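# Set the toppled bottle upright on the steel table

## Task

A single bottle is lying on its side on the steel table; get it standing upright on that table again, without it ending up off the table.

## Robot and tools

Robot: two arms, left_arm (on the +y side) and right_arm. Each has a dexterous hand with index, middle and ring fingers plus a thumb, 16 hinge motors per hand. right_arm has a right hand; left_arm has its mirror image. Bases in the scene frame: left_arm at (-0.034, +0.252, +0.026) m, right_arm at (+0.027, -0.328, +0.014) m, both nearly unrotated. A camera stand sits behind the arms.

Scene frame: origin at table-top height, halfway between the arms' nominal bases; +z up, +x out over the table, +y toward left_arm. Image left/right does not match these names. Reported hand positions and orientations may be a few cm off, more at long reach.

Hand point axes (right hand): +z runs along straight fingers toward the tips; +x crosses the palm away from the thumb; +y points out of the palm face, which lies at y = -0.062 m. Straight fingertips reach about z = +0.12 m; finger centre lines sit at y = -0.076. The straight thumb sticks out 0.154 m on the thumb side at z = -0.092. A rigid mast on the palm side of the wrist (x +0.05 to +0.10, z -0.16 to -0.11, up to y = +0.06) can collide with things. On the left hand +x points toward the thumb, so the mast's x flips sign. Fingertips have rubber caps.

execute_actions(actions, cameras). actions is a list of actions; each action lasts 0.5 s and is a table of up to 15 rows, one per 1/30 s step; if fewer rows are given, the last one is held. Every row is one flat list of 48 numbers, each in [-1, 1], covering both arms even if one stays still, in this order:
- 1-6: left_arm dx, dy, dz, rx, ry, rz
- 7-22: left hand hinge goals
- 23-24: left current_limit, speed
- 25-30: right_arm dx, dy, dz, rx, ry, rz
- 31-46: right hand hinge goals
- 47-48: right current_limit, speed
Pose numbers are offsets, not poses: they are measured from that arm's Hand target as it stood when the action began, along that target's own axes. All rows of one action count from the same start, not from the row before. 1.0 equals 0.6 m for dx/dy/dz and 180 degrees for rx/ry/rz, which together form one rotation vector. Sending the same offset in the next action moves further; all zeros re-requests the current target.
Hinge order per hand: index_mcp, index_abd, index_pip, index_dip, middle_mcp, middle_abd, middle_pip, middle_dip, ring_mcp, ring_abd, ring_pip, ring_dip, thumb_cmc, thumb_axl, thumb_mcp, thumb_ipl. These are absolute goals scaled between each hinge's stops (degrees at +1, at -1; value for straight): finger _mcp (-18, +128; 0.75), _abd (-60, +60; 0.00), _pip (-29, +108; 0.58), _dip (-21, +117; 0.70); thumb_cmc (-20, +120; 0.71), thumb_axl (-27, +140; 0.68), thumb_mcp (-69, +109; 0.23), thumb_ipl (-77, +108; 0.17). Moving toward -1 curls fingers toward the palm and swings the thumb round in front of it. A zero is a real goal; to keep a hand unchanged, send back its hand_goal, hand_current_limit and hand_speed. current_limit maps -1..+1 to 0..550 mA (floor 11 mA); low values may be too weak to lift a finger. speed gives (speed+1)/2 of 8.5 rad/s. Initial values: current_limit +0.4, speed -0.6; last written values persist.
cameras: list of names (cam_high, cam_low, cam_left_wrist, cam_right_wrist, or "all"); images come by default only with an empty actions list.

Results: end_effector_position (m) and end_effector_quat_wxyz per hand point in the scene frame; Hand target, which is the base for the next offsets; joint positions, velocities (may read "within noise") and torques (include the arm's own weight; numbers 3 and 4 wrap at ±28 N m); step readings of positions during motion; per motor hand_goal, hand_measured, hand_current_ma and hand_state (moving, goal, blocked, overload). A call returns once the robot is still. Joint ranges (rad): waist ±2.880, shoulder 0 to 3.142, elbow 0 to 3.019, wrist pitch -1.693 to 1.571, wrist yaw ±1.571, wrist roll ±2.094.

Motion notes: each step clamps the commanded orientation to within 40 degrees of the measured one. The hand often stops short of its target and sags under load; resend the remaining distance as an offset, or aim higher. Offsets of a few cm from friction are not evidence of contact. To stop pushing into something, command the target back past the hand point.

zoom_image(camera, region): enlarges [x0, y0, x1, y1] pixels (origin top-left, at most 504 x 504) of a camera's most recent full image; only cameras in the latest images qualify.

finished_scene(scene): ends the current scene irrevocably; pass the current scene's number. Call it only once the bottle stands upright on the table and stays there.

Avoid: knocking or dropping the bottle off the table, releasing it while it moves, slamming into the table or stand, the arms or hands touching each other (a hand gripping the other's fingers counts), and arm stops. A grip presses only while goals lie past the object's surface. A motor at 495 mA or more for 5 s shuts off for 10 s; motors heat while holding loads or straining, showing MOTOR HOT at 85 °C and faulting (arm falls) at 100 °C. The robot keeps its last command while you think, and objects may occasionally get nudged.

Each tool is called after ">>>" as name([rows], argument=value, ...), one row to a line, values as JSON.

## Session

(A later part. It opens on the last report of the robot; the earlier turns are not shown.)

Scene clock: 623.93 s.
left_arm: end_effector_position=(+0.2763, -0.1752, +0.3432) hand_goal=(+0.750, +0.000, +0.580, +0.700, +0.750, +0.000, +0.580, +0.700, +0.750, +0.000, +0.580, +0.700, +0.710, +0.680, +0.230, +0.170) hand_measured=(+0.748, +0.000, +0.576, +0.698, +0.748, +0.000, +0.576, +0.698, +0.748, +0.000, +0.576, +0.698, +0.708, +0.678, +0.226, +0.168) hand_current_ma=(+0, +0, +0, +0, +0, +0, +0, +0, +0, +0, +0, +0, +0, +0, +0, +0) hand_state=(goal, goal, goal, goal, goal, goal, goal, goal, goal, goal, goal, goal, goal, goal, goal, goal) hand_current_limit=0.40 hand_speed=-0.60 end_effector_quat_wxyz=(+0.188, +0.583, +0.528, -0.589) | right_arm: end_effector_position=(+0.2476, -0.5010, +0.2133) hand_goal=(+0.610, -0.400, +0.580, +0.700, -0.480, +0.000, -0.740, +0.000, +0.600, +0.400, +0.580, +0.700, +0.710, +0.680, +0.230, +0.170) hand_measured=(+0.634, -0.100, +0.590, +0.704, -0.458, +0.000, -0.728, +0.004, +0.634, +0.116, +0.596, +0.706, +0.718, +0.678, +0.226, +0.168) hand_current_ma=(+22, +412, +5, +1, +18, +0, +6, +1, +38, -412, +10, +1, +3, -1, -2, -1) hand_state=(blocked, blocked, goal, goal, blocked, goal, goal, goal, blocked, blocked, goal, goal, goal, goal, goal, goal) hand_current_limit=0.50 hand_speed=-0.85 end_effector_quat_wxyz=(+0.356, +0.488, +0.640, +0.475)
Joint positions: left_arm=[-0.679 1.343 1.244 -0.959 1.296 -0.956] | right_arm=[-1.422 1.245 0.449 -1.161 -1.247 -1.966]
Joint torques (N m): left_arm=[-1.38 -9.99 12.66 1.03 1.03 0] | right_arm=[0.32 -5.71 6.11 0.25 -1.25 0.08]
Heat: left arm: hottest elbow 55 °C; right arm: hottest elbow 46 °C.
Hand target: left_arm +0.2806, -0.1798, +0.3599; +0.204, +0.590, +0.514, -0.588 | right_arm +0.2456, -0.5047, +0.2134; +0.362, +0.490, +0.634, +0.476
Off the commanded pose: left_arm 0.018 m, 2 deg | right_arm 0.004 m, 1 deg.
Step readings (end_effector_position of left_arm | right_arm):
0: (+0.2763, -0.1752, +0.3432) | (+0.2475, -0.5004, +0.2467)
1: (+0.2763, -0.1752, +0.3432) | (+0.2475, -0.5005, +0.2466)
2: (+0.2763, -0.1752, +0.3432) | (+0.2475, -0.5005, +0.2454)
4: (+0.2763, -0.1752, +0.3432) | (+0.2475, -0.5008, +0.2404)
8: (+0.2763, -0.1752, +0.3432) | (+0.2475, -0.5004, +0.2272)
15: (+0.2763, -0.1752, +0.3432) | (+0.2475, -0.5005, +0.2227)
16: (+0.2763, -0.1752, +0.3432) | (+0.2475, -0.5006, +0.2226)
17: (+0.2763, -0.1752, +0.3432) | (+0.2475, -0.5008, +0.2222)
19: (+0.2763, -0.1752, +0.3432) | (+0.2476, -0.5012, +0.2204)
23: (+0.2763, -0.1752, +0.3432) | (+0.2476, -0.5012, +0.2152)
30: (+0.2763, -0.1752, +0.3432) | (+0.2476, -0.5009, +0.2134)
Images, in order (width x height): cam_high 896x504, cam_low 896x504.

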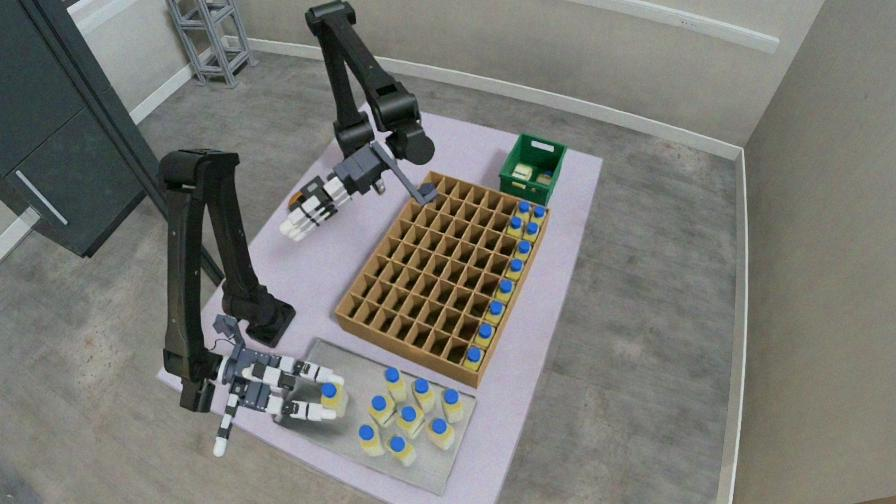

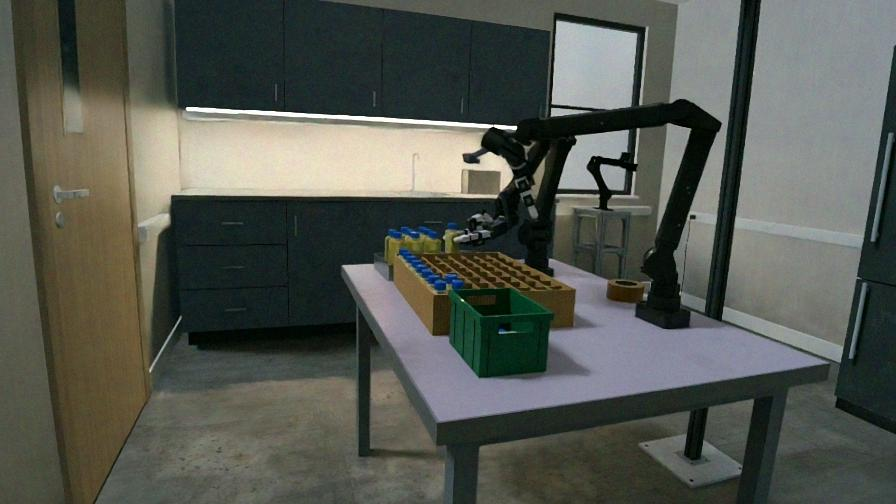

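>>> execute_actions([
  [[0,0,0,0,0,0,0.75,0,0.58,0.7,0.75,0,0.58,0.7,0.75,0,0.58,0.7,0.71,0.68,0.23,0.17,0.4,-0.6,0,-0.013,0.004,0,0,0,0.61,-0.4,0.58,0.7,-0.48,0,-0.74,0,0.6,0.4,0.58,0.7,0.71,0.68,0.23,0.17,0.5,-0.85]],
], cameras=[])

Scene clock: 630.83 s.
left_arm: end_effector_position=(+0.2763, -0.1752, +0.3432) hand_goal=(+0.750, +0.000, +0.580, +0.700, +0.750, +0.000, +0.580, +0.700, +0.750, +0.000, +0.580, +0.700, +0.710, +0.680, +0.230, +0.170) hand_measured=(+0.748, +0.000, +0.576, +0.698, +0.748, +0.000, +0.576, +0.698, +0.748, +0.000, +0.576, +0.698, +0.708, +0.678, +0.226, +0.168) hand_current_ma=(+0, +0, +0, +0, +0, +0, +0, +0, +0, +0, +0, +0, +0, +0, +0, +0) hand_state=(goal, goal, goal, goal, goal, goal, goal, goal, goal, goal, goal, goal, goal, goal, goal, goal) hand_current_limit=0.40 hand_speed=-0.60 end_effector_quat_wxyz=(+0.188, +0.583, +0.528, -0.589) | right_arm: end_effector_position=(+0.2476, -0.5011, +0.2053) hand_goal=(+0.610, -0.400, +0.580, +0.700, -0.480, +0.000, -0.740, +0.000, +0.600, +0.400, +0.580, +0.700, +0.710, +0.680, +0.230, +0.170) hand_measured=(+0.634, -0.100, +0.590, +0.704, -0.458, +0.000, -0.728, +0.004, +0.634, +0.116, +0.596, +0.706, +0.718, +0.678, +0.226, +0.168) hand_current_ma=(+22, +412, +5, +1, +18, +0, +6, +1, +38, -412, +10, +1, +3, -1, -2, -1) hand_state=(blocked, blocked, goal, goal, blocked, goal, goal, goal, blocked, blocked, goal, goal, goal, goal, goal, goal) hand_current_limit=0.50 hand_speed=-0.85 end_effector_quat_wxyz=(+0.356, +0.488, +0.640, +0.475)
Joint positions: left_arm=[-0.679 1.343 1.244 -0.959 1.296 -0.956] | right_arm=[-1.422 1.271 0.44 -1.124 -1.247 -1.966]
Joint torques (N m): left_arm=[-1.38 -9.82 12.63 1.02 1.03 0] | right_arm=[0.32 -5.83 5.82 0.24 -1.25 0.08]
Heat: left arm: hottest elbow 55 °C; right arm: hottest elbow 45 °C.
Hand target: left_arm +0.2806, -0.1798, +0.3599; +0.204, +0.590, +0.514, -0.588 | right_arm +0.2457, -0.5046, +0.2053; +0.362, +0.490, +0.634, +0.476
Off the commanded pose: left_arm 0.018 m, 2 deg | right_arm 0.004 m, 1 deg.
Step readings (end_effector_position of left_arm | right_arm):
0: (+0.2763, -0.1752, +0.3432) | (+0.2476, -0.5010, +0.2133)
1: (+0.2763, -0.1752, +0.3432) | (+0.2476, -0.5010, +0.2133)
2: (+0.2763, -0.1752, +0.3432) | (+0.2476, -0.5011, +0.2129)
4: (+0.2763, -0.1752, +0.3432) | (+0.2476, -0.5013, +0.2111)
8: (+0.2763, -0.1752, +0.3432) | (+0.2476, -0.5012, +0.2067)
15: (+0.2763, -0.1752, +0.3432) | (+0.2476, -0.5011, +0.2053)
No camera images: "cameras" was empty.

>>> execute_actions([
  [[0,0,0,0,0,0,0.75,0,0.58,0.7,0.75,0,0.58,0.7,0.75,0,0.58,0.7,0.71,0.68,0.23,0.17,0.4,-0.6,0,-0.012,0.0037,0,0,0,0.61,-0.4,0.58,0.7,-0.48,0,-0.74,0,0.6,0.4,0.58,0.7,0.71,0.68,0.23,0.17,0.5,-0.85]],
], cameras=["cam_low"])

>>> zoom_image(camera="cam_low", region=[370, 180, 500, 290])

Scene clock: 634.50 s.
left_arm: end_effector_position=(+0.2763, -0.1752, +0.3432) hand_goal=(+0.750, +0.000, +0.580, +0.700, +0.750, +0.000, +0.580, +0.700, +0.750, +0.000, +0.580, +0.700, +0.710, +0.680, +0.230, +0.170) hand_measured=(+0.748, +0.000, +0.576, +0.698, +0.748, +0.000, +0.576, +0.698, +0.748, +0.000, +0.576, +0.698, +0.708, +0.678, +0.226, +0.168) hand_current_ma=(+0, +0, +0, +0, +0, +0, +0, +0, +0, +0, +0, +0, +0, +0, +0, +0) hand_state=(goal, goal, goal, goal, goal, goal, goal, goal, goal, goal, goal, goal, goal, goal, goal, goal) hand_current_limit=0.40 hand_speed=-0.60 end_effector_quat_wxyz=(+0.188, +0.583, +0.528, -0.589) | right_arm: end_effector_position=(+0.2476, -0.5012, +0.1978) hand_goal=(+0.610, -0.400, +0.580, +0.700, -0.480, +0.000, -0.740, +0.000, +0.600, +0.400, +0.580, +0.700, +0.710, +0.680, +0.230, +0.170) hand_measured=(+0.634, -0.100, +0.590, +0.704, -0.458, +0.000, -0.728, +0.004, +0.634, +0.116, +0.596, +0.706, +0.718, +0.678, +0.226, +0.168) hand_current_ma=(+22, +413, +5, +1, +18, +0, +6, +1, +38, -412, +10, +1, +3, -1, -2, -1) hand_state=(blocked, blocked, goal, goal, blocked, goal, goal, goal, blocked, blocked, goal, goal, goal, goal, goal, goal) hand_current_limit=0.50 hand_speed=-0.85 end_effector_quat_wxyz=(+0.357, +0.488, +0.640, +0.474)
Joint positions: left_arm=[-0.679 1.343 1.244 -0.959 1.296 -0.956] | right_arm=[-1.422 1.296 0.431 -1.089 -1.247 -1.966]
Joint torques (N m): left_arm=[-1.32 -9.88 12.63 1.03 1.03 0] | right_arm=[0.32 -6.01 5.6 0.25 -1.26 0.09]
Heat: left arm: hottest elbow 55 °C; right arm: hottest elbow 45 °C.
Hand target: left_arm +0.2806, -0.1798, +0.3599; +0.204, +0.590, +0.514, -0.588 | right_arm +0.2457, -0.5045, +0.1977; +0.362, +0.490, +0.634, +0.476
Off the commanded pose: left_arm 0.018 m, 2 deg | right_arm 0.004 m, 1 deg.
Step readings (end_effector_position of left_arm | right_arm):
0: (+0.2763, -0.1752, +0.3432) | (+0.2476, -0.5011, +0.2053)
1: (+0.2763, -0.1752, +0.3432) | (+0.2476, -0.5011, +0.2053)
2: (+0.2763, -0.1752, +0.3432) | (+0.2476, -0.5012, +0.2049)
4: (+0.2763, -0.1752, +0.3432) | (+0.2476, -0.5014, +0.2033)
8: (+0.2763, -0.1752, +0.3432) | (+0.2476, -0.5013, +0.1992)
15: (+0.2763, -0.1752, +0.3432) | (+0.2476, -0.5011, +0.1979)
Images, in order (width x height): cam_low 896x504.

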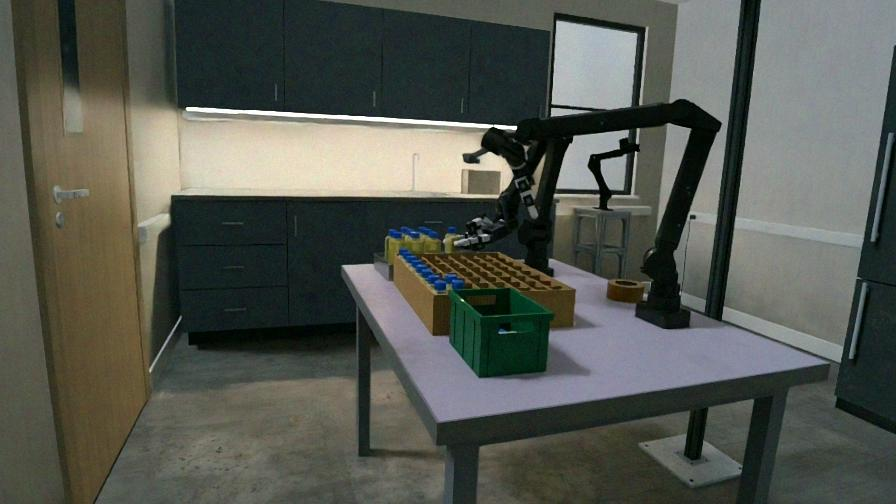

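Scaled by 3.877 from the camera's 896x504 image, which has a finer 1280x720 frame.

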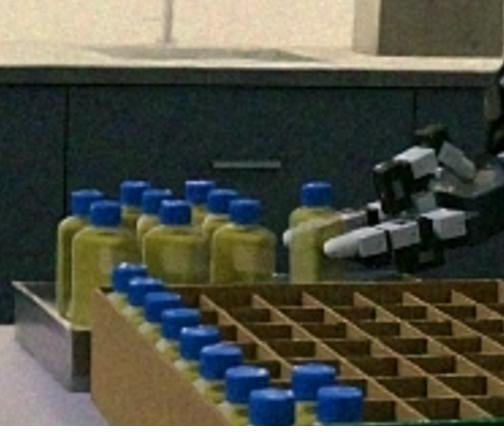

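>>> execute_actions([
  [[0,0,0,0,0,0,0.75,0,0.58,0.7,0.75,0,0.58,0.7,0.75,0,0.58,0.7,0.71,0.68,0.23,0.17,0.4,-0.6,0,-0.012,0.0037,0,0,0,0.61,-0.4,0.58,0.7,-0.48,0,-0.74,0,0.6,0.4,0.58,0.7,0.71,0.68,0.23,0.17,0.5,-0.85]],
], cameras=[])

Scene clock: 651.77 s.
left_arm: end_effector_position=(+0.2763, -0.1752, +0.3432) hand_goal=(+0.750, +0.000, +0.580, +0.700, +0.750, +0.000, +0.580, +0.700, +0.750, +0.000, +0.580, +0.700, +0.710, +0.680, +0.230, +0.170) hand_measured=(+0.748, +0.000, +0.576, +0.698, +0.748, +0.000, +0.576, +0.698, +0.748, +0.000, +0.576, +0.698, +0.708, +0.678, +0.226, +0.168) hand_current_ma=(+0, +0, +0, +0, +0, +0, +0, +0, +0, +0, +0, +0, +0, +0, +0, +0) hand_state=(goal, goal, goal, goal, goal, goal, goal, goal, goal, goal, goal, goal, goal, goal, goal, goal) hand_current_limit=0.40 hand_speed=-0.60 end_effector_quat_wxyz=(+0.188, +0.583, +0.528, -0.589) | right_arm: end_effector_position=(+0.2477, -0.5017, +0.1918) hand_goal=(+0.610, -0.400, +0.580, +0.700, -0.480, +0.000, -0.740, +0.000, +0.600, +0.400, +0.580, +0.700, +0.710, +0.680, +0.230, +0.170) hand_measured=(+0.622, -0.100, +0.582, +0.702, -0.458, +0.000, -0.728, +0.004, +0.622, +0.116, +0.586, +0.704, +0.718, +0.678, +0.226, +0.168) hand_current_ma=(+7, +413, +0, +0, +18, +0, +6, +1, +18, -412, +2, +1, +3, -1, -2, -1) hand_state=(goal, blocked, goal, goal, blocked, goal, goal, goal, blocked, blocked, goal, goal, goal, goal, goal, goal) hand_current_limit=0.50 hand_speed=-0.85 end_effector_quat_wxyz=(+0.358, +0.487, +0.641, +0.473)
Joint positions: left_arm=[-0.679 1.343 1.244 -0.959 1.296 -0.956] | right_arm=[-1.422 1.318 0.426 -1.058 -1.247 -1.966]
Joint torques (N m): left_arm=[-1.32 -9.93 12.67 1.03 1.03 0] | right_arm=[0.44 -5.83 5.14 0.4 -1.26 0.1]
Heat: left arm: hottest elbow 56 °C; right arm: hottest elbow 44 °C.
Hand target: left_arm +0.2806, -0.1798, +0.3599; +0.204, +0.590, +0.514, -0.588 | right_arm +0.2458, -0.5045, +0.1902; +0.362, +0.490, +0.634, +0.476
Off the commanded pose: left_arm 0.018 m, 2 deg | right_arm 0.004 m, 1 deg.
Step readings (end_effector_position of left_arm | right_arm):
0: (+0.2763, -0.1752, +0.3432) | (+0.2476, -0.5012, +0.1978)
1: (+0.2763, -0.1752, +0.3432) | (+0.2476, -0.5012, +0.1978)
2: (+0.2763, -0.1752, +0.3432) | (+0.2476, -0.5012, +0.1975)
4: (+0.2763, -0.1752, +0.3432) | (+0.2476, -0.5015, +0.1957)
8: (+0.2763, -0.1752, +0.3432) | (+0.2477, -0.5018, +0.1926)
15: (+0.2763, -0.1752, +0.3432) | (+0.2477, -0.5017, +0.1918)
No camera images: "cameras" was empty.

>>> execute_actions([
  [[0,0,0,0,0,0,0.75,0,0.58,0.7,0.75,0,0.58,0.7,0.75,0,0.58,0.7,0.71,0.68,0.23,0.17,0.4,-0.6,0,-0.005,0.0015,0,0,0,0.61,-0.3,0.58,0.7,-0.48,0,-0.74,0,0.6,0.3,0.58,0.7,0.71,0.68,0.23,0.17,0.5,-0.9]],
  [[0,0,0,0,0,0,0.75,0,0.58,0.7,0.75,0,0.58,0.7,0.75,0,0.58,0.7,0.71,0.68,0.23,0.17,0.4,-0.6,0,0,0,0,0,0,0.61,-0.15,0.58,0.7,-0.48,0,-0.74,0,0.6,0.165,0.58,0.7,0.71,0.68,0.23,0.17,0.5,-0.9]],
], cameras=["cam_high","cam_low"])

>>> zoom_image(camera="cam_low", region=[370, 180, 500, 290])

>>> zoom_image(camera="cam_high", region=[240, 320, 440, 480])

Scene clock: 662.63 s.
left_arm: end_effector_position=(+0.2763, -0.1752, +0.3432) hand_goal=(+0.750, +0.000, +0.580, +0.700, +0.750, +0.000, +0.580, +0.700, +0.750, +0.000, +0.580, +0.700, +0.710, +0.680, +0.230, +0.170) hand_measured=(+0.748, +0.000, +0.576, +0.698, +0.748, +0.000, +0.576, +0.698, +0.748, +0.000, +0.576, +0.698, +0.708, +0.678, +0.226, +0.168) hand_current_ma=(+0, +0, +0, +0, +0, +0, +0, +0, +0, +0, +0, +0, +0, +0, +0, +0) hand_state=(goal, goal, goal, goal, goal, goal, goal, goal, goal, goal, goal, goal, goal, goal, goal, goal) hand_current_limit=0.40 hand_speed=-0.60 end_effector_quat_wxyz=(+0.188, +0.583, +0.528, -0.589) | right_arm: end_effector_position=(+0.2476, -0.5018, +0.1893) hand_goal=(+0.610, -0.150, +0.580, +0.700, -0.480, +0.000, -0.740, +0.000, +0.600, +0.166, +0.580, +0.700, +0.710, +0.680, +0.230, +0.170) hand_measured=(+0.610, -0.098, +0.578, +0.700, -0.458, +0.000, -0.728, +0.004, +0.610, +0.108, +0.582, +0.702, +0.718, +0.678, +0.226, +0.168) hand_current_ma=(+0, +58, +0, +0, +18, +0, +6, +1, +5, -67, +0, +0, +3, -1, -2, -1) hand_state=(goal, blocked, goal, goal, blocked, goal, goal, goal, goal, blocked, goal, goal, goal, goal, goal, goal) hand_current_limit=0.50 hand_speed=-0.90 end_effector_quat_wxyz=(+0.359, +0.486, +0.641, +0.473)
Joint positions: left_arm=[-0.679 1.343 1.244 -0.959 1.296 -0.956] | right_arm=[-1.422 1.327 0.423 -1.043 -1.248 -1.966]
Joint torques (N m): left_arm=[-1.32 -9.99 12.63 1.03 1.03 0] | right_arm=[0.38 -5.89 5.08 0.4 -1.25 0.11]
Heat: left arm: hottest elbow 56 °C; right arm: hottest elbow 43 °C.
Hand target: left_arm +0.2806, -0.1798, +0.3599; +0.204, +0.590, +0.514, -0.588 | right_arm +0.2458, -0.5044, +0.1871; +0.362, +0.490, +0.634, +0.476
Off the commanded pose: left_arm 0.018 m, 2 deg | right_arm 0.004 m, 1 deg.
Step readings (end_effector_position of left_arm | right_arm):
0: (+0.2763, -0.1752, +0.3432) | (+0.2477, -0.5017, +0.1918)
1: (+0.2763, -0.1752, +0.3432) | (+0.2477, -0.5017, +0.1918)
2: (+0.2763, -0.1752, +0.3432) | (+0.2477, -0.5018, +0.1917)
4: (+0.2763, -0.1752, +0.3432) | (+0.2477, -0.5021, +0.1911)
8: (+0.2763, -0.1752, +0.3432) | (+0.2477, -0.5020, +0.1896)
15: (+0.2763, -0.1752, +0.3432) | (+0.2476, -0.5018, +0.1893)
16: (+0.2763, -0.1752, +0.3432) | (+0.2476, -0.5018, +0.1893)
17: (+0.2763, -0.1752, +0.3432) | (+0.2476, -0.5018, +0.1893)
19: (+0.2763, -0.1752, +0.3432) | (+0.2476, -0.5018, +0.1893)
23: (+0.2763, -0.1752, +0.3432) | (+0.2476, -0.5018, +0.1893)
30: (+0.2763, -0.1752, +0.3432) | (+0.2476, -0.5018, +0.1893)
Images, in order (width x height): cam_high 896x504, cam_low 896x504.

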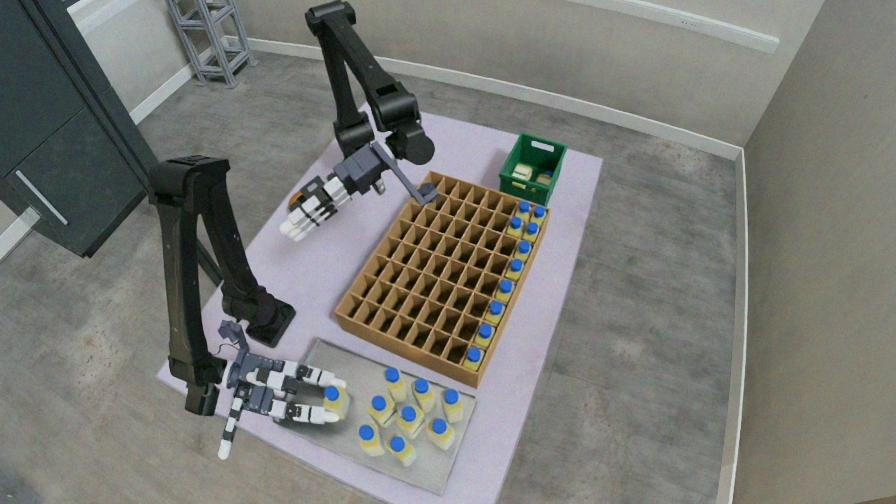

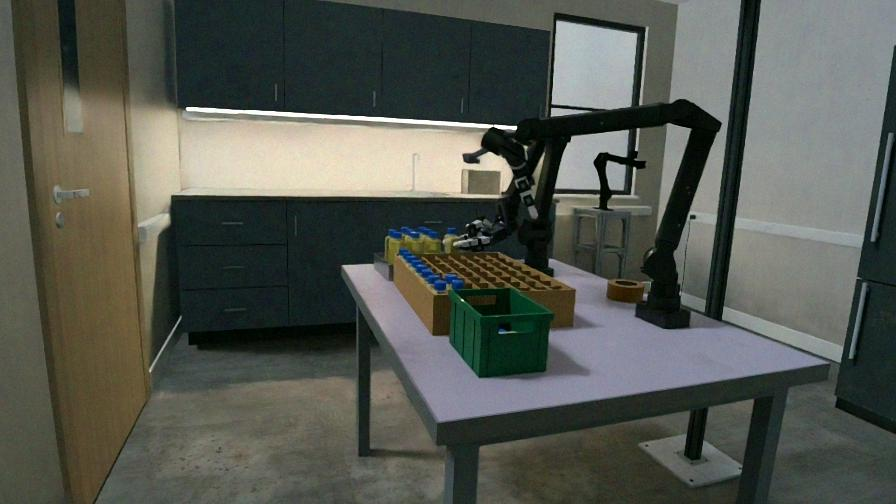

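Scaled by 3.877 from the camera's 896x504 image, which has a finer 1280x720 frame.

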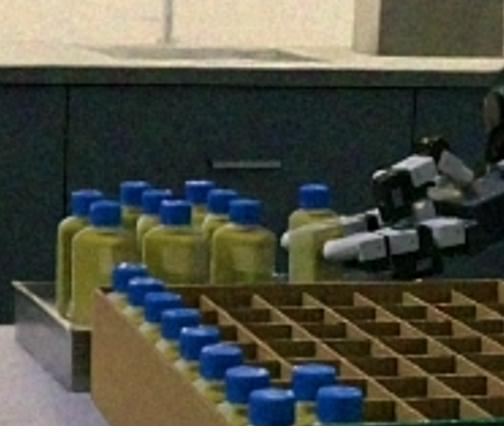

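Scaled by 2.520 from the camera's 896x504 image, which has a finer 1280x720 frame.

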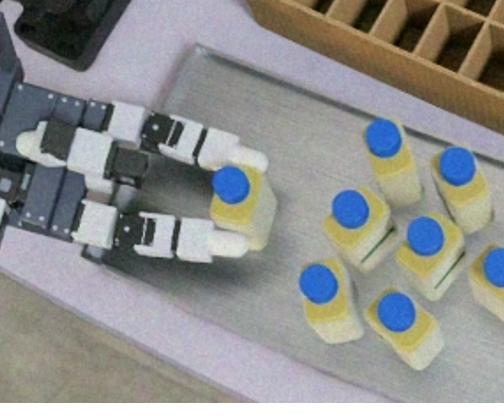

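>>> execute_actions([
  [[0,0,0,0,0,0,0.75,0,0.58,0.7,0.75,0,0.58,0.7,0.75,0,0.58,0.7,0.71,0.68,0.23,0.17,0.4,-0.6,0,0,0,0,0,0,0.61,0.05,0.58,0.7,-0.48,0,-0.74,0,0.6,-0.04,0.58,0.7,0.71,0.68,0.23,0.17,0.5,-0.93]],
  [[0,0,0,0,0,0,0.75,0,0.58,0.7,0.75,0,0.58,0.7,0.75,0,0.58,0.7,0.71,0.68,0.23,0.17,0.4,-0.6,0,0,0,0,0,0,0.61,0.15,0.58,0.7,-0.48,0,-0.74,0,0.6,-0.15,0.58,0.7,0.71,0.68,0.23,0.17,0.5,-0.9]],
], cameras=["cam_high","cam_low"])

>>> zoom_image(camera="cam_low", region=[370, 180, 500, 290])

>>> zoom_image(camera="cam_high", region=[240, 320, 440, 480])

Scene clock: 672.37 s.
left_arm: end_effector_position=(+0.2763, -0.1752, +0.3432) hand_goal=(+0.750, +0.000, +0.580, +0.700, +0.750, +0.000, +0.580, +0.700, +0.750, +0.000, +0.580, +0.700, +0.710, +0.680, +0.230, +0.170) hand_measured=(+0.748, +0.000, +0.576, +0.698, +0.748, +0.000, +0.576, +0.698, +0.748, +0.000, +0.576, +0.698, +0.708, +0.678, +0.226, +0.168) hand_current_ma=(+0, +0, +0, +0, +0, +0, +0, +0, +0, +0, +0, +0, +0, +0, +0, +0) hand_state=(goal, goal, goal, goal, goal, goal, goal, goal, goal, goal, goal, goal, goal, goal, goal, goal) hand_current_limit=0.40 hand_speed=-0.60 end_effector_quat_wxyz=(+0.188, +0.583, +0.528, -0.589) | right_arm: end_effector_position=(+0.2477, -0.5019, +0.1890) hand_goal=(+0.610, +0.150, +0.580, +0.700, -0.480, +0.000, -0.740, +0.000, +0.600, -0.150, +0.580, +0.700, +0.710, +0.680, +0.230, +0.170) hand_measured=(+0.618, +0.146, +0.580, +0.700, -0.458, +0.000, -0.728, +0.004, +0.610, -0.146, +0.582, +0.702, +0.718, +0.678, +0.226, +0.168) hand_current_ma=(+3, -1, +0, +0, +18, +0, +6, +1, +5, +1, +0, +0, +3, -1, -2, -1) hand_state=(goal, goal, goal, goal, blocked, goal, goal, goal, goal, goal, goal, goal, goal, goal, goal, goal) hand_current_limit=0.50 hand_speed=-0.90 end_effector_quat_wxyz=(+0.359, +0.487, +0.641, +0.473)
Joint positions: left_arm=[-0.679 1.343 1.244 -0.959 1.296 -0.956] | right_arm=[-1.422 1.329 0.423 -1.043 -1.248 -1.966]
Joint torques (N m): left_arm=[-1.32 -9.99 12.63 1.03 1.03 0.01] | right_arm=[0.44 -5.95 5.05 0.39 -1.25 0.11]
Heat: left arm: hottest elbow 56 °C; right arm: hottest elbow 42 °C.
Hand target: left_arm +0.2806, -0.1798, +0.3599; +0.204, +0.590, +0.514, -0.588 | right_arm +0.2458, -0.5044, +0.1870; +0.362, +0.490, +0.634, +0.476
Off the commanded pose: left_arm 0.018 m, 2 deg | right_arm 0.004 m, 1 deg.
Step readings (end_effector_position of left_arm | right_arm):
0: (+0.2763, -0.1752, +0.3432) | (+0.2476, -0.5018, +0.1893)
1: (+0.2763, -0.1752, +0.3432) | (+0.2476, -0.5018, +0.1893)
2: (+0.2763, -0.1752, +0.3432) | (+0.2476, -0.5018, +0.1893)
4: (+0.2763, -0.1752, +0.3432) | (+0.2476, -0.5018, +0.1893)
8: (+0.2763, -0.1752, +0.3432) | (+0.2477, -0.5017, +0.1889)
15: (+0.2763, -0.1752, +0.3432) | (+0.2477, -0.5019, +0.1890)
16: (+0.2763, -0.1752, +0.3432) | (+0.2477, -0.5019, +0.1890)
17: (+0.2763, -0.1752, +0.3432) | (+0.2477, -0.5019, +0.1890)
19: (+0.2763, -0.1752, +0.3432) | (+0.2477, -0.5019, +0.1890)
23: (+0.2763, -0.1752, +0.3432) | (+0.2477, -0.5019, +0.1890)
30: (+0.2763, -0.1752, +0.3432) | (+0.2477, -0.5019, +0.1890)
Images, in order (width x height): cam_high 896x504, cam_low 896x504.

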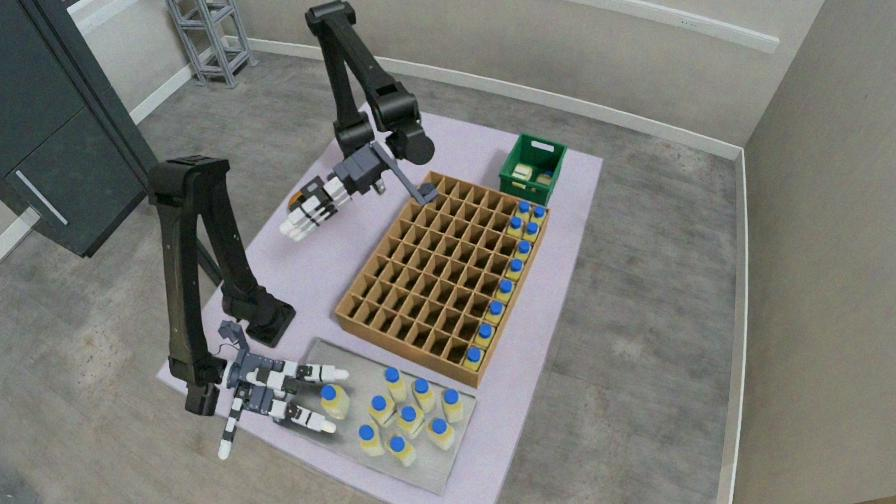

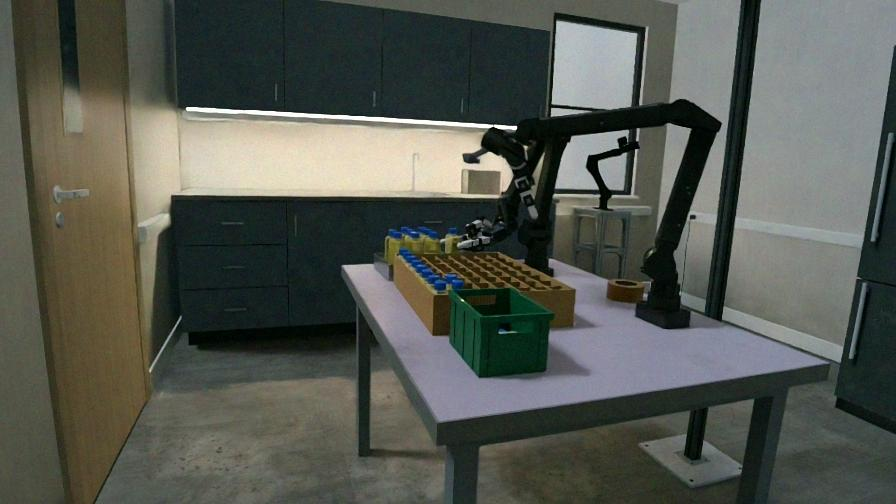

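Scaled by 3.877 from the camera's 896x504 image, which has a finer 1280x720 frame.

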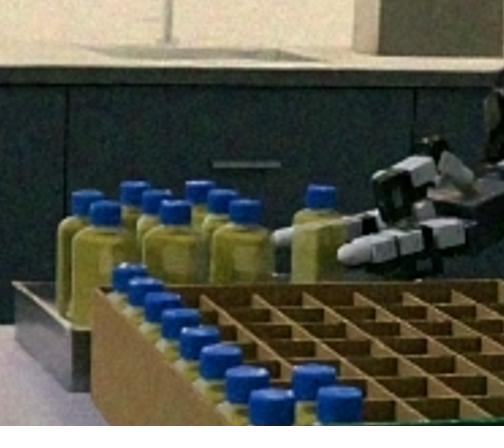

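Scaled by 2.520 from the camera's 896x504 image, which has a finer 1280x720 frame.

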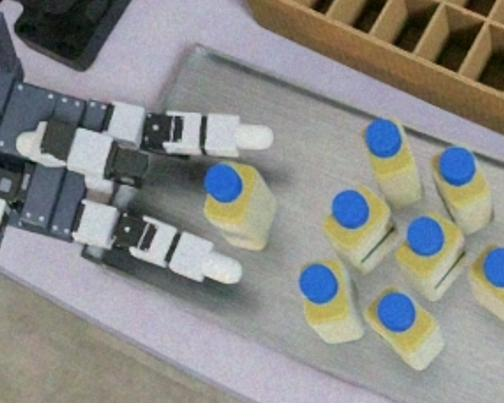

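>>> execute_actions([
  [[0,0,0,0,0,0,0.75,0,0.58,0.7,0.75,0,0.58,0.7,0.75,0,0.58,0.7,0.71,0.68,0.23,0.17,0.4,-0.6,0,-0.012,-0.039,0,0,0,0.61,0.2,0.58,0.7,-0.48,0,-0.74,0,0.6,-0.2,0.58,0.7,0.71,0.68,0.23,0.17,0.5,-0.9]],
  [[0,0,0,0,0,0,0.75,0,0.58,0.7,0.75,0,0.58,0.7,0.75,0,0.58,0.7,0.71,0.68,0.23,0.17,0.4,-0.6,0,0.048,-0.0146,0,0,0,0.61,0.2,0.58,0.7,-0.48,0,-0.74,0,0.6,-0.2,0.58,0.7,0.71,0.68,0.23,0.17,0.5,-0.9]],
], cameras=["cam_high","cam_low"])

>>> zoom_image(camera="cam_low", region=[370, 180, 500, 290])

>>> zoom_image(camera="cam_high", region=[240, 320, 440, 480])

Scene clock: 686.60 s.
left_arm: end_effector_position=(+0.2763, -0.1752, +0.3432) hand_goal=(+0.750, +0.000, +0.580, +0.700, +0.750, +0.000, +0.580, +0.700, +0.750, +0.000, +0.580, +0.700, +0.710, +0.680, +0.230, +0.170) hand_measured=(+0.748, +0.000, +0.576, +0.698, +0.748, +0.000, +0.576, +0.698, +0.748, +0.000, +0.576, +0.698, +0.708, +0.678, +0.226, +0.168) hand_current_ma=(+0, +0, +0, +0, +0, +0, +0, +0, +0, +0, +0, +0, +0, +0, +0, +0) hand_state=(goal, goal, goal, goal, goal, goal, goal, goal, goal, goal, goal, goal, goal, goal, goal, goal) hand_current_limit=0.40 hand_speed=-0.60 end_effector_quat_wxyz=(+0.188, +0.583, +0.528, -0.589) | right_arm: end_effector_position=(+0.2259, -0.5026, +0.2086) hand_goal=(+0.610, +0.200, +0.580, +0.700, -0.480, +0.000, -0.740, +0.000, +0.600, -0.200, +0.580, +0.700, +0.710, +0.680, +0.230, +0.170) hand_measured=(+0.618, +0.198, +0.580, +0.700, -0.458, +0.000, -0.728, +0.004, +0.610, -0.196, +0.582, +0.702, +0.718, +0.678, +0.226, +0.168) hand_current_ma=(+4, +0, +0, +0, +18, +0, +6, +1, +5, +1, +0, +0, +3, -1, -1, -1) hand_state=(goal, goal, goal, goal, blocked, goal, goal, goal, goal, goal, goal, goal, goal, goal, goal, goal) hand_current_limit=0.50 hand_speed=-0.90 end_effector_quat_wxyz=(+0.359, +0.515, +0.621, +0.469)
Joint positions: left_arm=[-0.679 1.343 1.244 -0.959 1.296 -0.956] | right_arm=[-1.535 1.26 0.432 -1.276 -1.213 -2.092]
Joint torques (N m): left_arm=[-1.2 -9.93 12.64 1.01 1.02 0] | right_arm=[0.09 -7.12 7.91 -1.02 -0.68 -0.05]
Heat: left arm: hottest elbow 56 °C; right arm: hottest elbow 42 °C.
Hand target: left_arm +0.2806, -0.1798, +0.3599; +0.204, +0.590, +0.514, -0.588 | right_arm +0.2220, -0.5110, +0.2169; +0.362, +0.490, +0.634, +0.476
Off the commanded pose: left_arm 0.018 m, 2 deg | right_arm 0.012 m, 3 deg.
joint sent to its limit (right arm) — joint 6 (wrist roll), lower limit. The joint targets are off in orientation, not in position.
Step readings (end_effector_position of left_arm | right_arm):
0: (+0.2763, -0.1752, +0.3432) | (+0.2477, -0.5019, +0.1890)
1: (+0.2763, -0.1752, +0.3432) | (+0.2475, -0.5021, +0.1889)
2: (+0.2763, -0.1752, +0.3432) | (+0.2463, -0.5028, +0.1889)
4: (+0.2763, -0.1752, +0.3432) | (+0.2415, -0.5048, +0.1888)
8: (+0.2763, -0.1752, +0.3432) | (+0.2311, -0.5105, +0.1869)
15: (+0.2763, -0.1752, +0.3432) | (+0.2266, -0.5102, +0.1863)
16: (+0.2763, -0.1752, +0.3432) | (+0.2266, -0.5097, +0.1862)
17: (+0.2763, -0.1752, +0.3432) | (+0.2265, -0.5092, +0.1873)
19: (+0.2763, -0.1752, +0.3432) | (+0.2264, -0.5068, +0.1914)
23: (+0.2763, -0.1752, +0.3432) | (+0.2262, -0.5031, +0.2029)
30: (+0.2763, -0.1752, +0.3432) | (+0.2261, -0.5028, +0.2086)
Images, in order (width x height): cam_high 896x504, cam_low 896x504.

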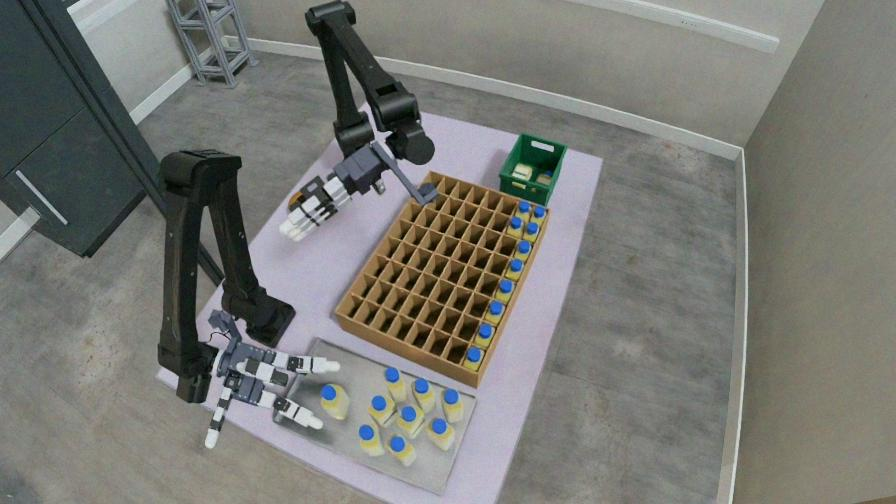

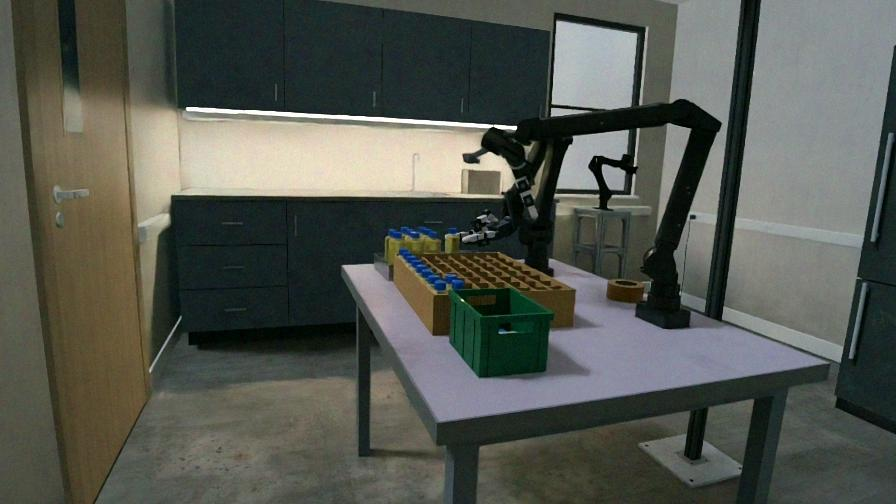

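Scaled by 3.877 from the camera's 896x504 image, which has a finer 1280x720 frame.

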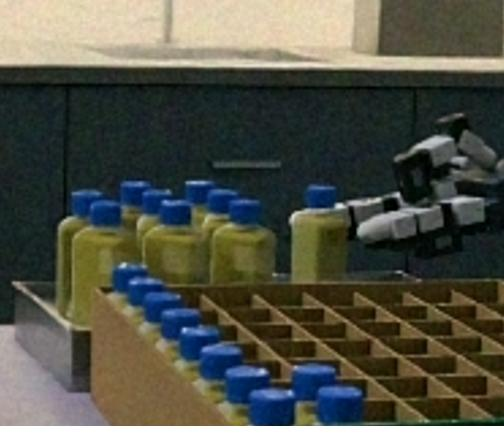

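Scaled by 2.520 from the camera's 896x504 image, which has a finer 1280x720 frame.

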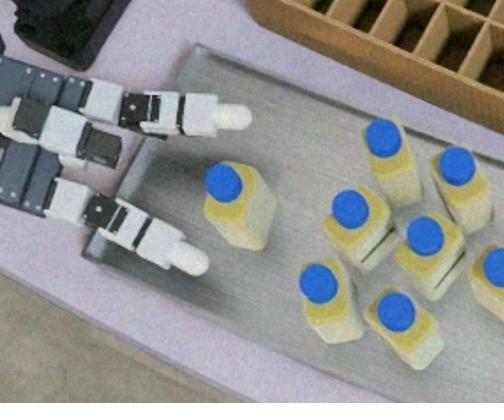

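>>> execute_actions([
  [[0,0,0,0,0,0,0.75,0,0.58,0.7,0.75,0,0.58,0.7,0.75,0,0.58,0.7,0.71,0.68,0.23,0.17,0.4,-0.6,0,0.07,-0.025,0,0,0,0.61,0.2,0.58,0.7,-0.48,0,-0.74,0,0.6,-0.2,0.58,0.7,0.71,0.68,0.23,0.17,0.5,-0.9]],
  [[0,0,0,0,0,0,0.75,0,0.58,0.7,0.75,0,0.58,0.7,0.75,0,0.58,0.7,0.71,0.68,0.23,0.17,0.4,-0.6,0,0.07,-0.02,0,0,0,0.61,0.2,0.58,0.7,-0.48,0,-0.74,0,0.6,-0.2,0.58,0.7,0.71,0.68,0.23,0.17,0.5,-0.9]],
], cameras=["cam_high"])

>>> zoom_image(camera="cam_high", region=[240, 320, 440, 480])

Scene clock: 693.53 s.
left_arm: end_effector_position=(+0.2763, -0.1752, +0.3432) hand_goal=(+0.750, +0.000, +0.580, +0.700, +0.750, +0.000, +0.580, +0.700, +0.750, +0.000, +0.580, +0.700, +0.710, +0.680, +0.230, +0.170) hand_measured=(+0.748, +0.000, +0.576, +0.698, +0.748, +0.000, +0.576, +0.698, +0.748, +0.000, +0.576, +0.698, +0.708, +0.678, +0.226, +0.168) hand_current_ma=(+0, +0, +0, +0, +0, +0, +0, +0, +0, +0, +0, +0, +0, +0, +0, +0) hand_state=(goal, goal, goal, goal, goal, goal, goal, goal, goal, goal, goal, goal, goal, goal, goal, goal) hand_current_limit=0.40 hand_speed=-0.60 end_effector_quat_wxyz=(+0.188, +0.583, +0.528, -0.589) | right_arm: end_effector_position=(+0.2242, -0.5057, +0.2936) hand_goal=(+0.610, +0.200, +0.580, +0.700, -0.480, +0.000, -0.740, +0.000, +0.600, -0.200, +0.580, +0.700, +0.710, +0.680, +0.230, +0.170) hand_measured=(+0.620, +0.198, +0.580, +0.700, -0.458, +0.000, -0.728, +0.004, +0.610, -0.196, +0.582, +0.702, +0.718, +0.678, +0.226, +0.168) hand_current_ma=(+5, +0, +0, +0, +18, +0, +6, +1, +5, +1, +0, +0, +3, -1, -1, -1) hand_state=(goal, goal, goal, goal, blocked, goal, goal, goal, goal, goal, goal, goal, goal, goal, goal, goal) hand_current_limit=0.50 hand_speed=-0.90 end_effector_quat_wxyz=(+0.360, +0.518, +0.620, +0.467)
Joint positions: left_arm=[-0.679 1.343 1.244 -0.959 1.296 -0.956] | right_arm=[-1.545 1.049 0.569 -1.624 -1.208 -2.094]
Joint torques (N m): left_arm=[-1.38 -9.93 12.66 1.03 1.03 0] | right_arm=[0.09 -5.54 10.26 -1.05 -0.68 -0.03]
Heat: left arm: hottest elbow 56 °C; right arm: hottest elbow 42 °C.
Hand target: left_arm +0.2806, -0.1798, +0.3599; +0.204, +0.590, +0.514, -0.588 | right_arm +0.2202, -0.5121, +0.3052; +0.362, +0.490, +0.634, +0.476
Off the commanded pose: left_arm 0.018 m, 2 deg | right_arm 0.014 m, 4 deg.
joint sent to its limit (right arm) — joint 6 (wrist roll), lower limit. The joint targets are off in orientation, not in position.
Step readings (end_effector_position of left_arm | right_arm):
0: (+0.2763, -0.1752, +0.3432) | (+0.2259, -0.5026, +0.2086)
1: (+0.2763, -0.1752, +0.3432) | (+0.2259, -0.5027, +0.2089)
2: (+0.2763, -0.1752, +0.3432) | (+0.2259, -0.5028, +0.2108)
4: (+0.2763, -0.1752, +0.3432) | (+0.2260, -0.5032, +0.2199)
8: (+0.2763, -0.1752, +0.3432) | (+0.2260, -0.5040, +0.2420)
15: (+0.2763, -0.1752, +0.3432) | (+0.2243, -0.5047, +0.2515)
16: (+0.2763, -0.1752, +0.3432) | (+0.2242, -0.5049, +0.2520)
17: (+0.2763, -0.1752, +0.3432) | (+0.2242, -0.5049, +0.2536)
19: (+0.2763, -0.1752, +0.3432) | (+0.2242, -0.5051, +0.2621)
23: (+0.2763, -0.1752, +0.3432) | (+0.2242, -0.5064, +0.2839)
30: (+0.2763, -0.1752, +0.3432) | (+0.2242, -0.5061, +0.2936)
Images, in order (width x height): cam_high 896x504.

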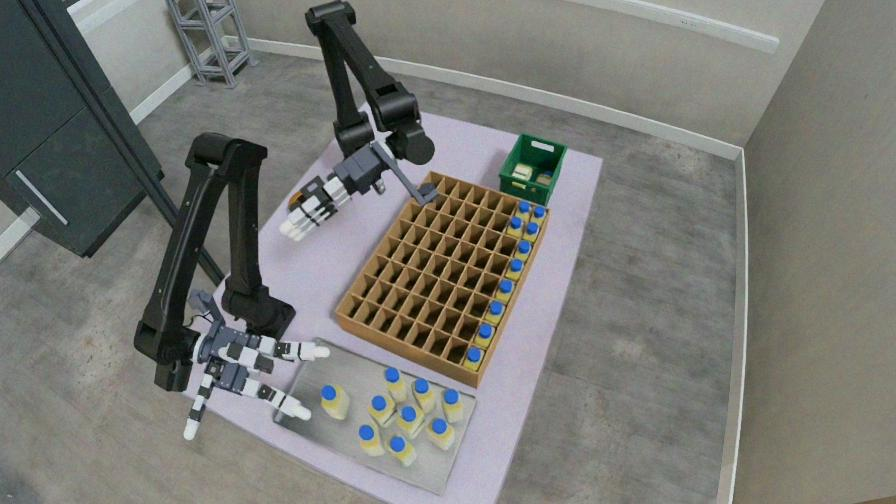

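Scaled by 2.520 from the camera's 896x504 image, which has a finer 1280x720 frame.

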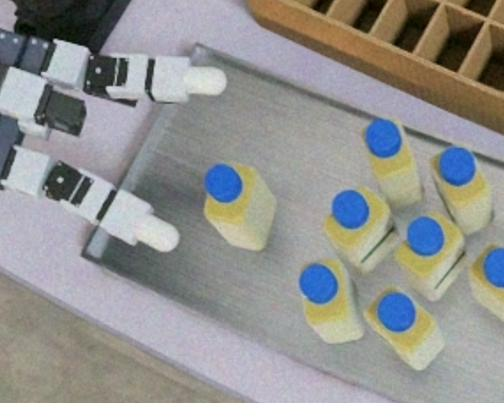

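>>> finished_scene(scene=1)

The scene is finished: the task was done.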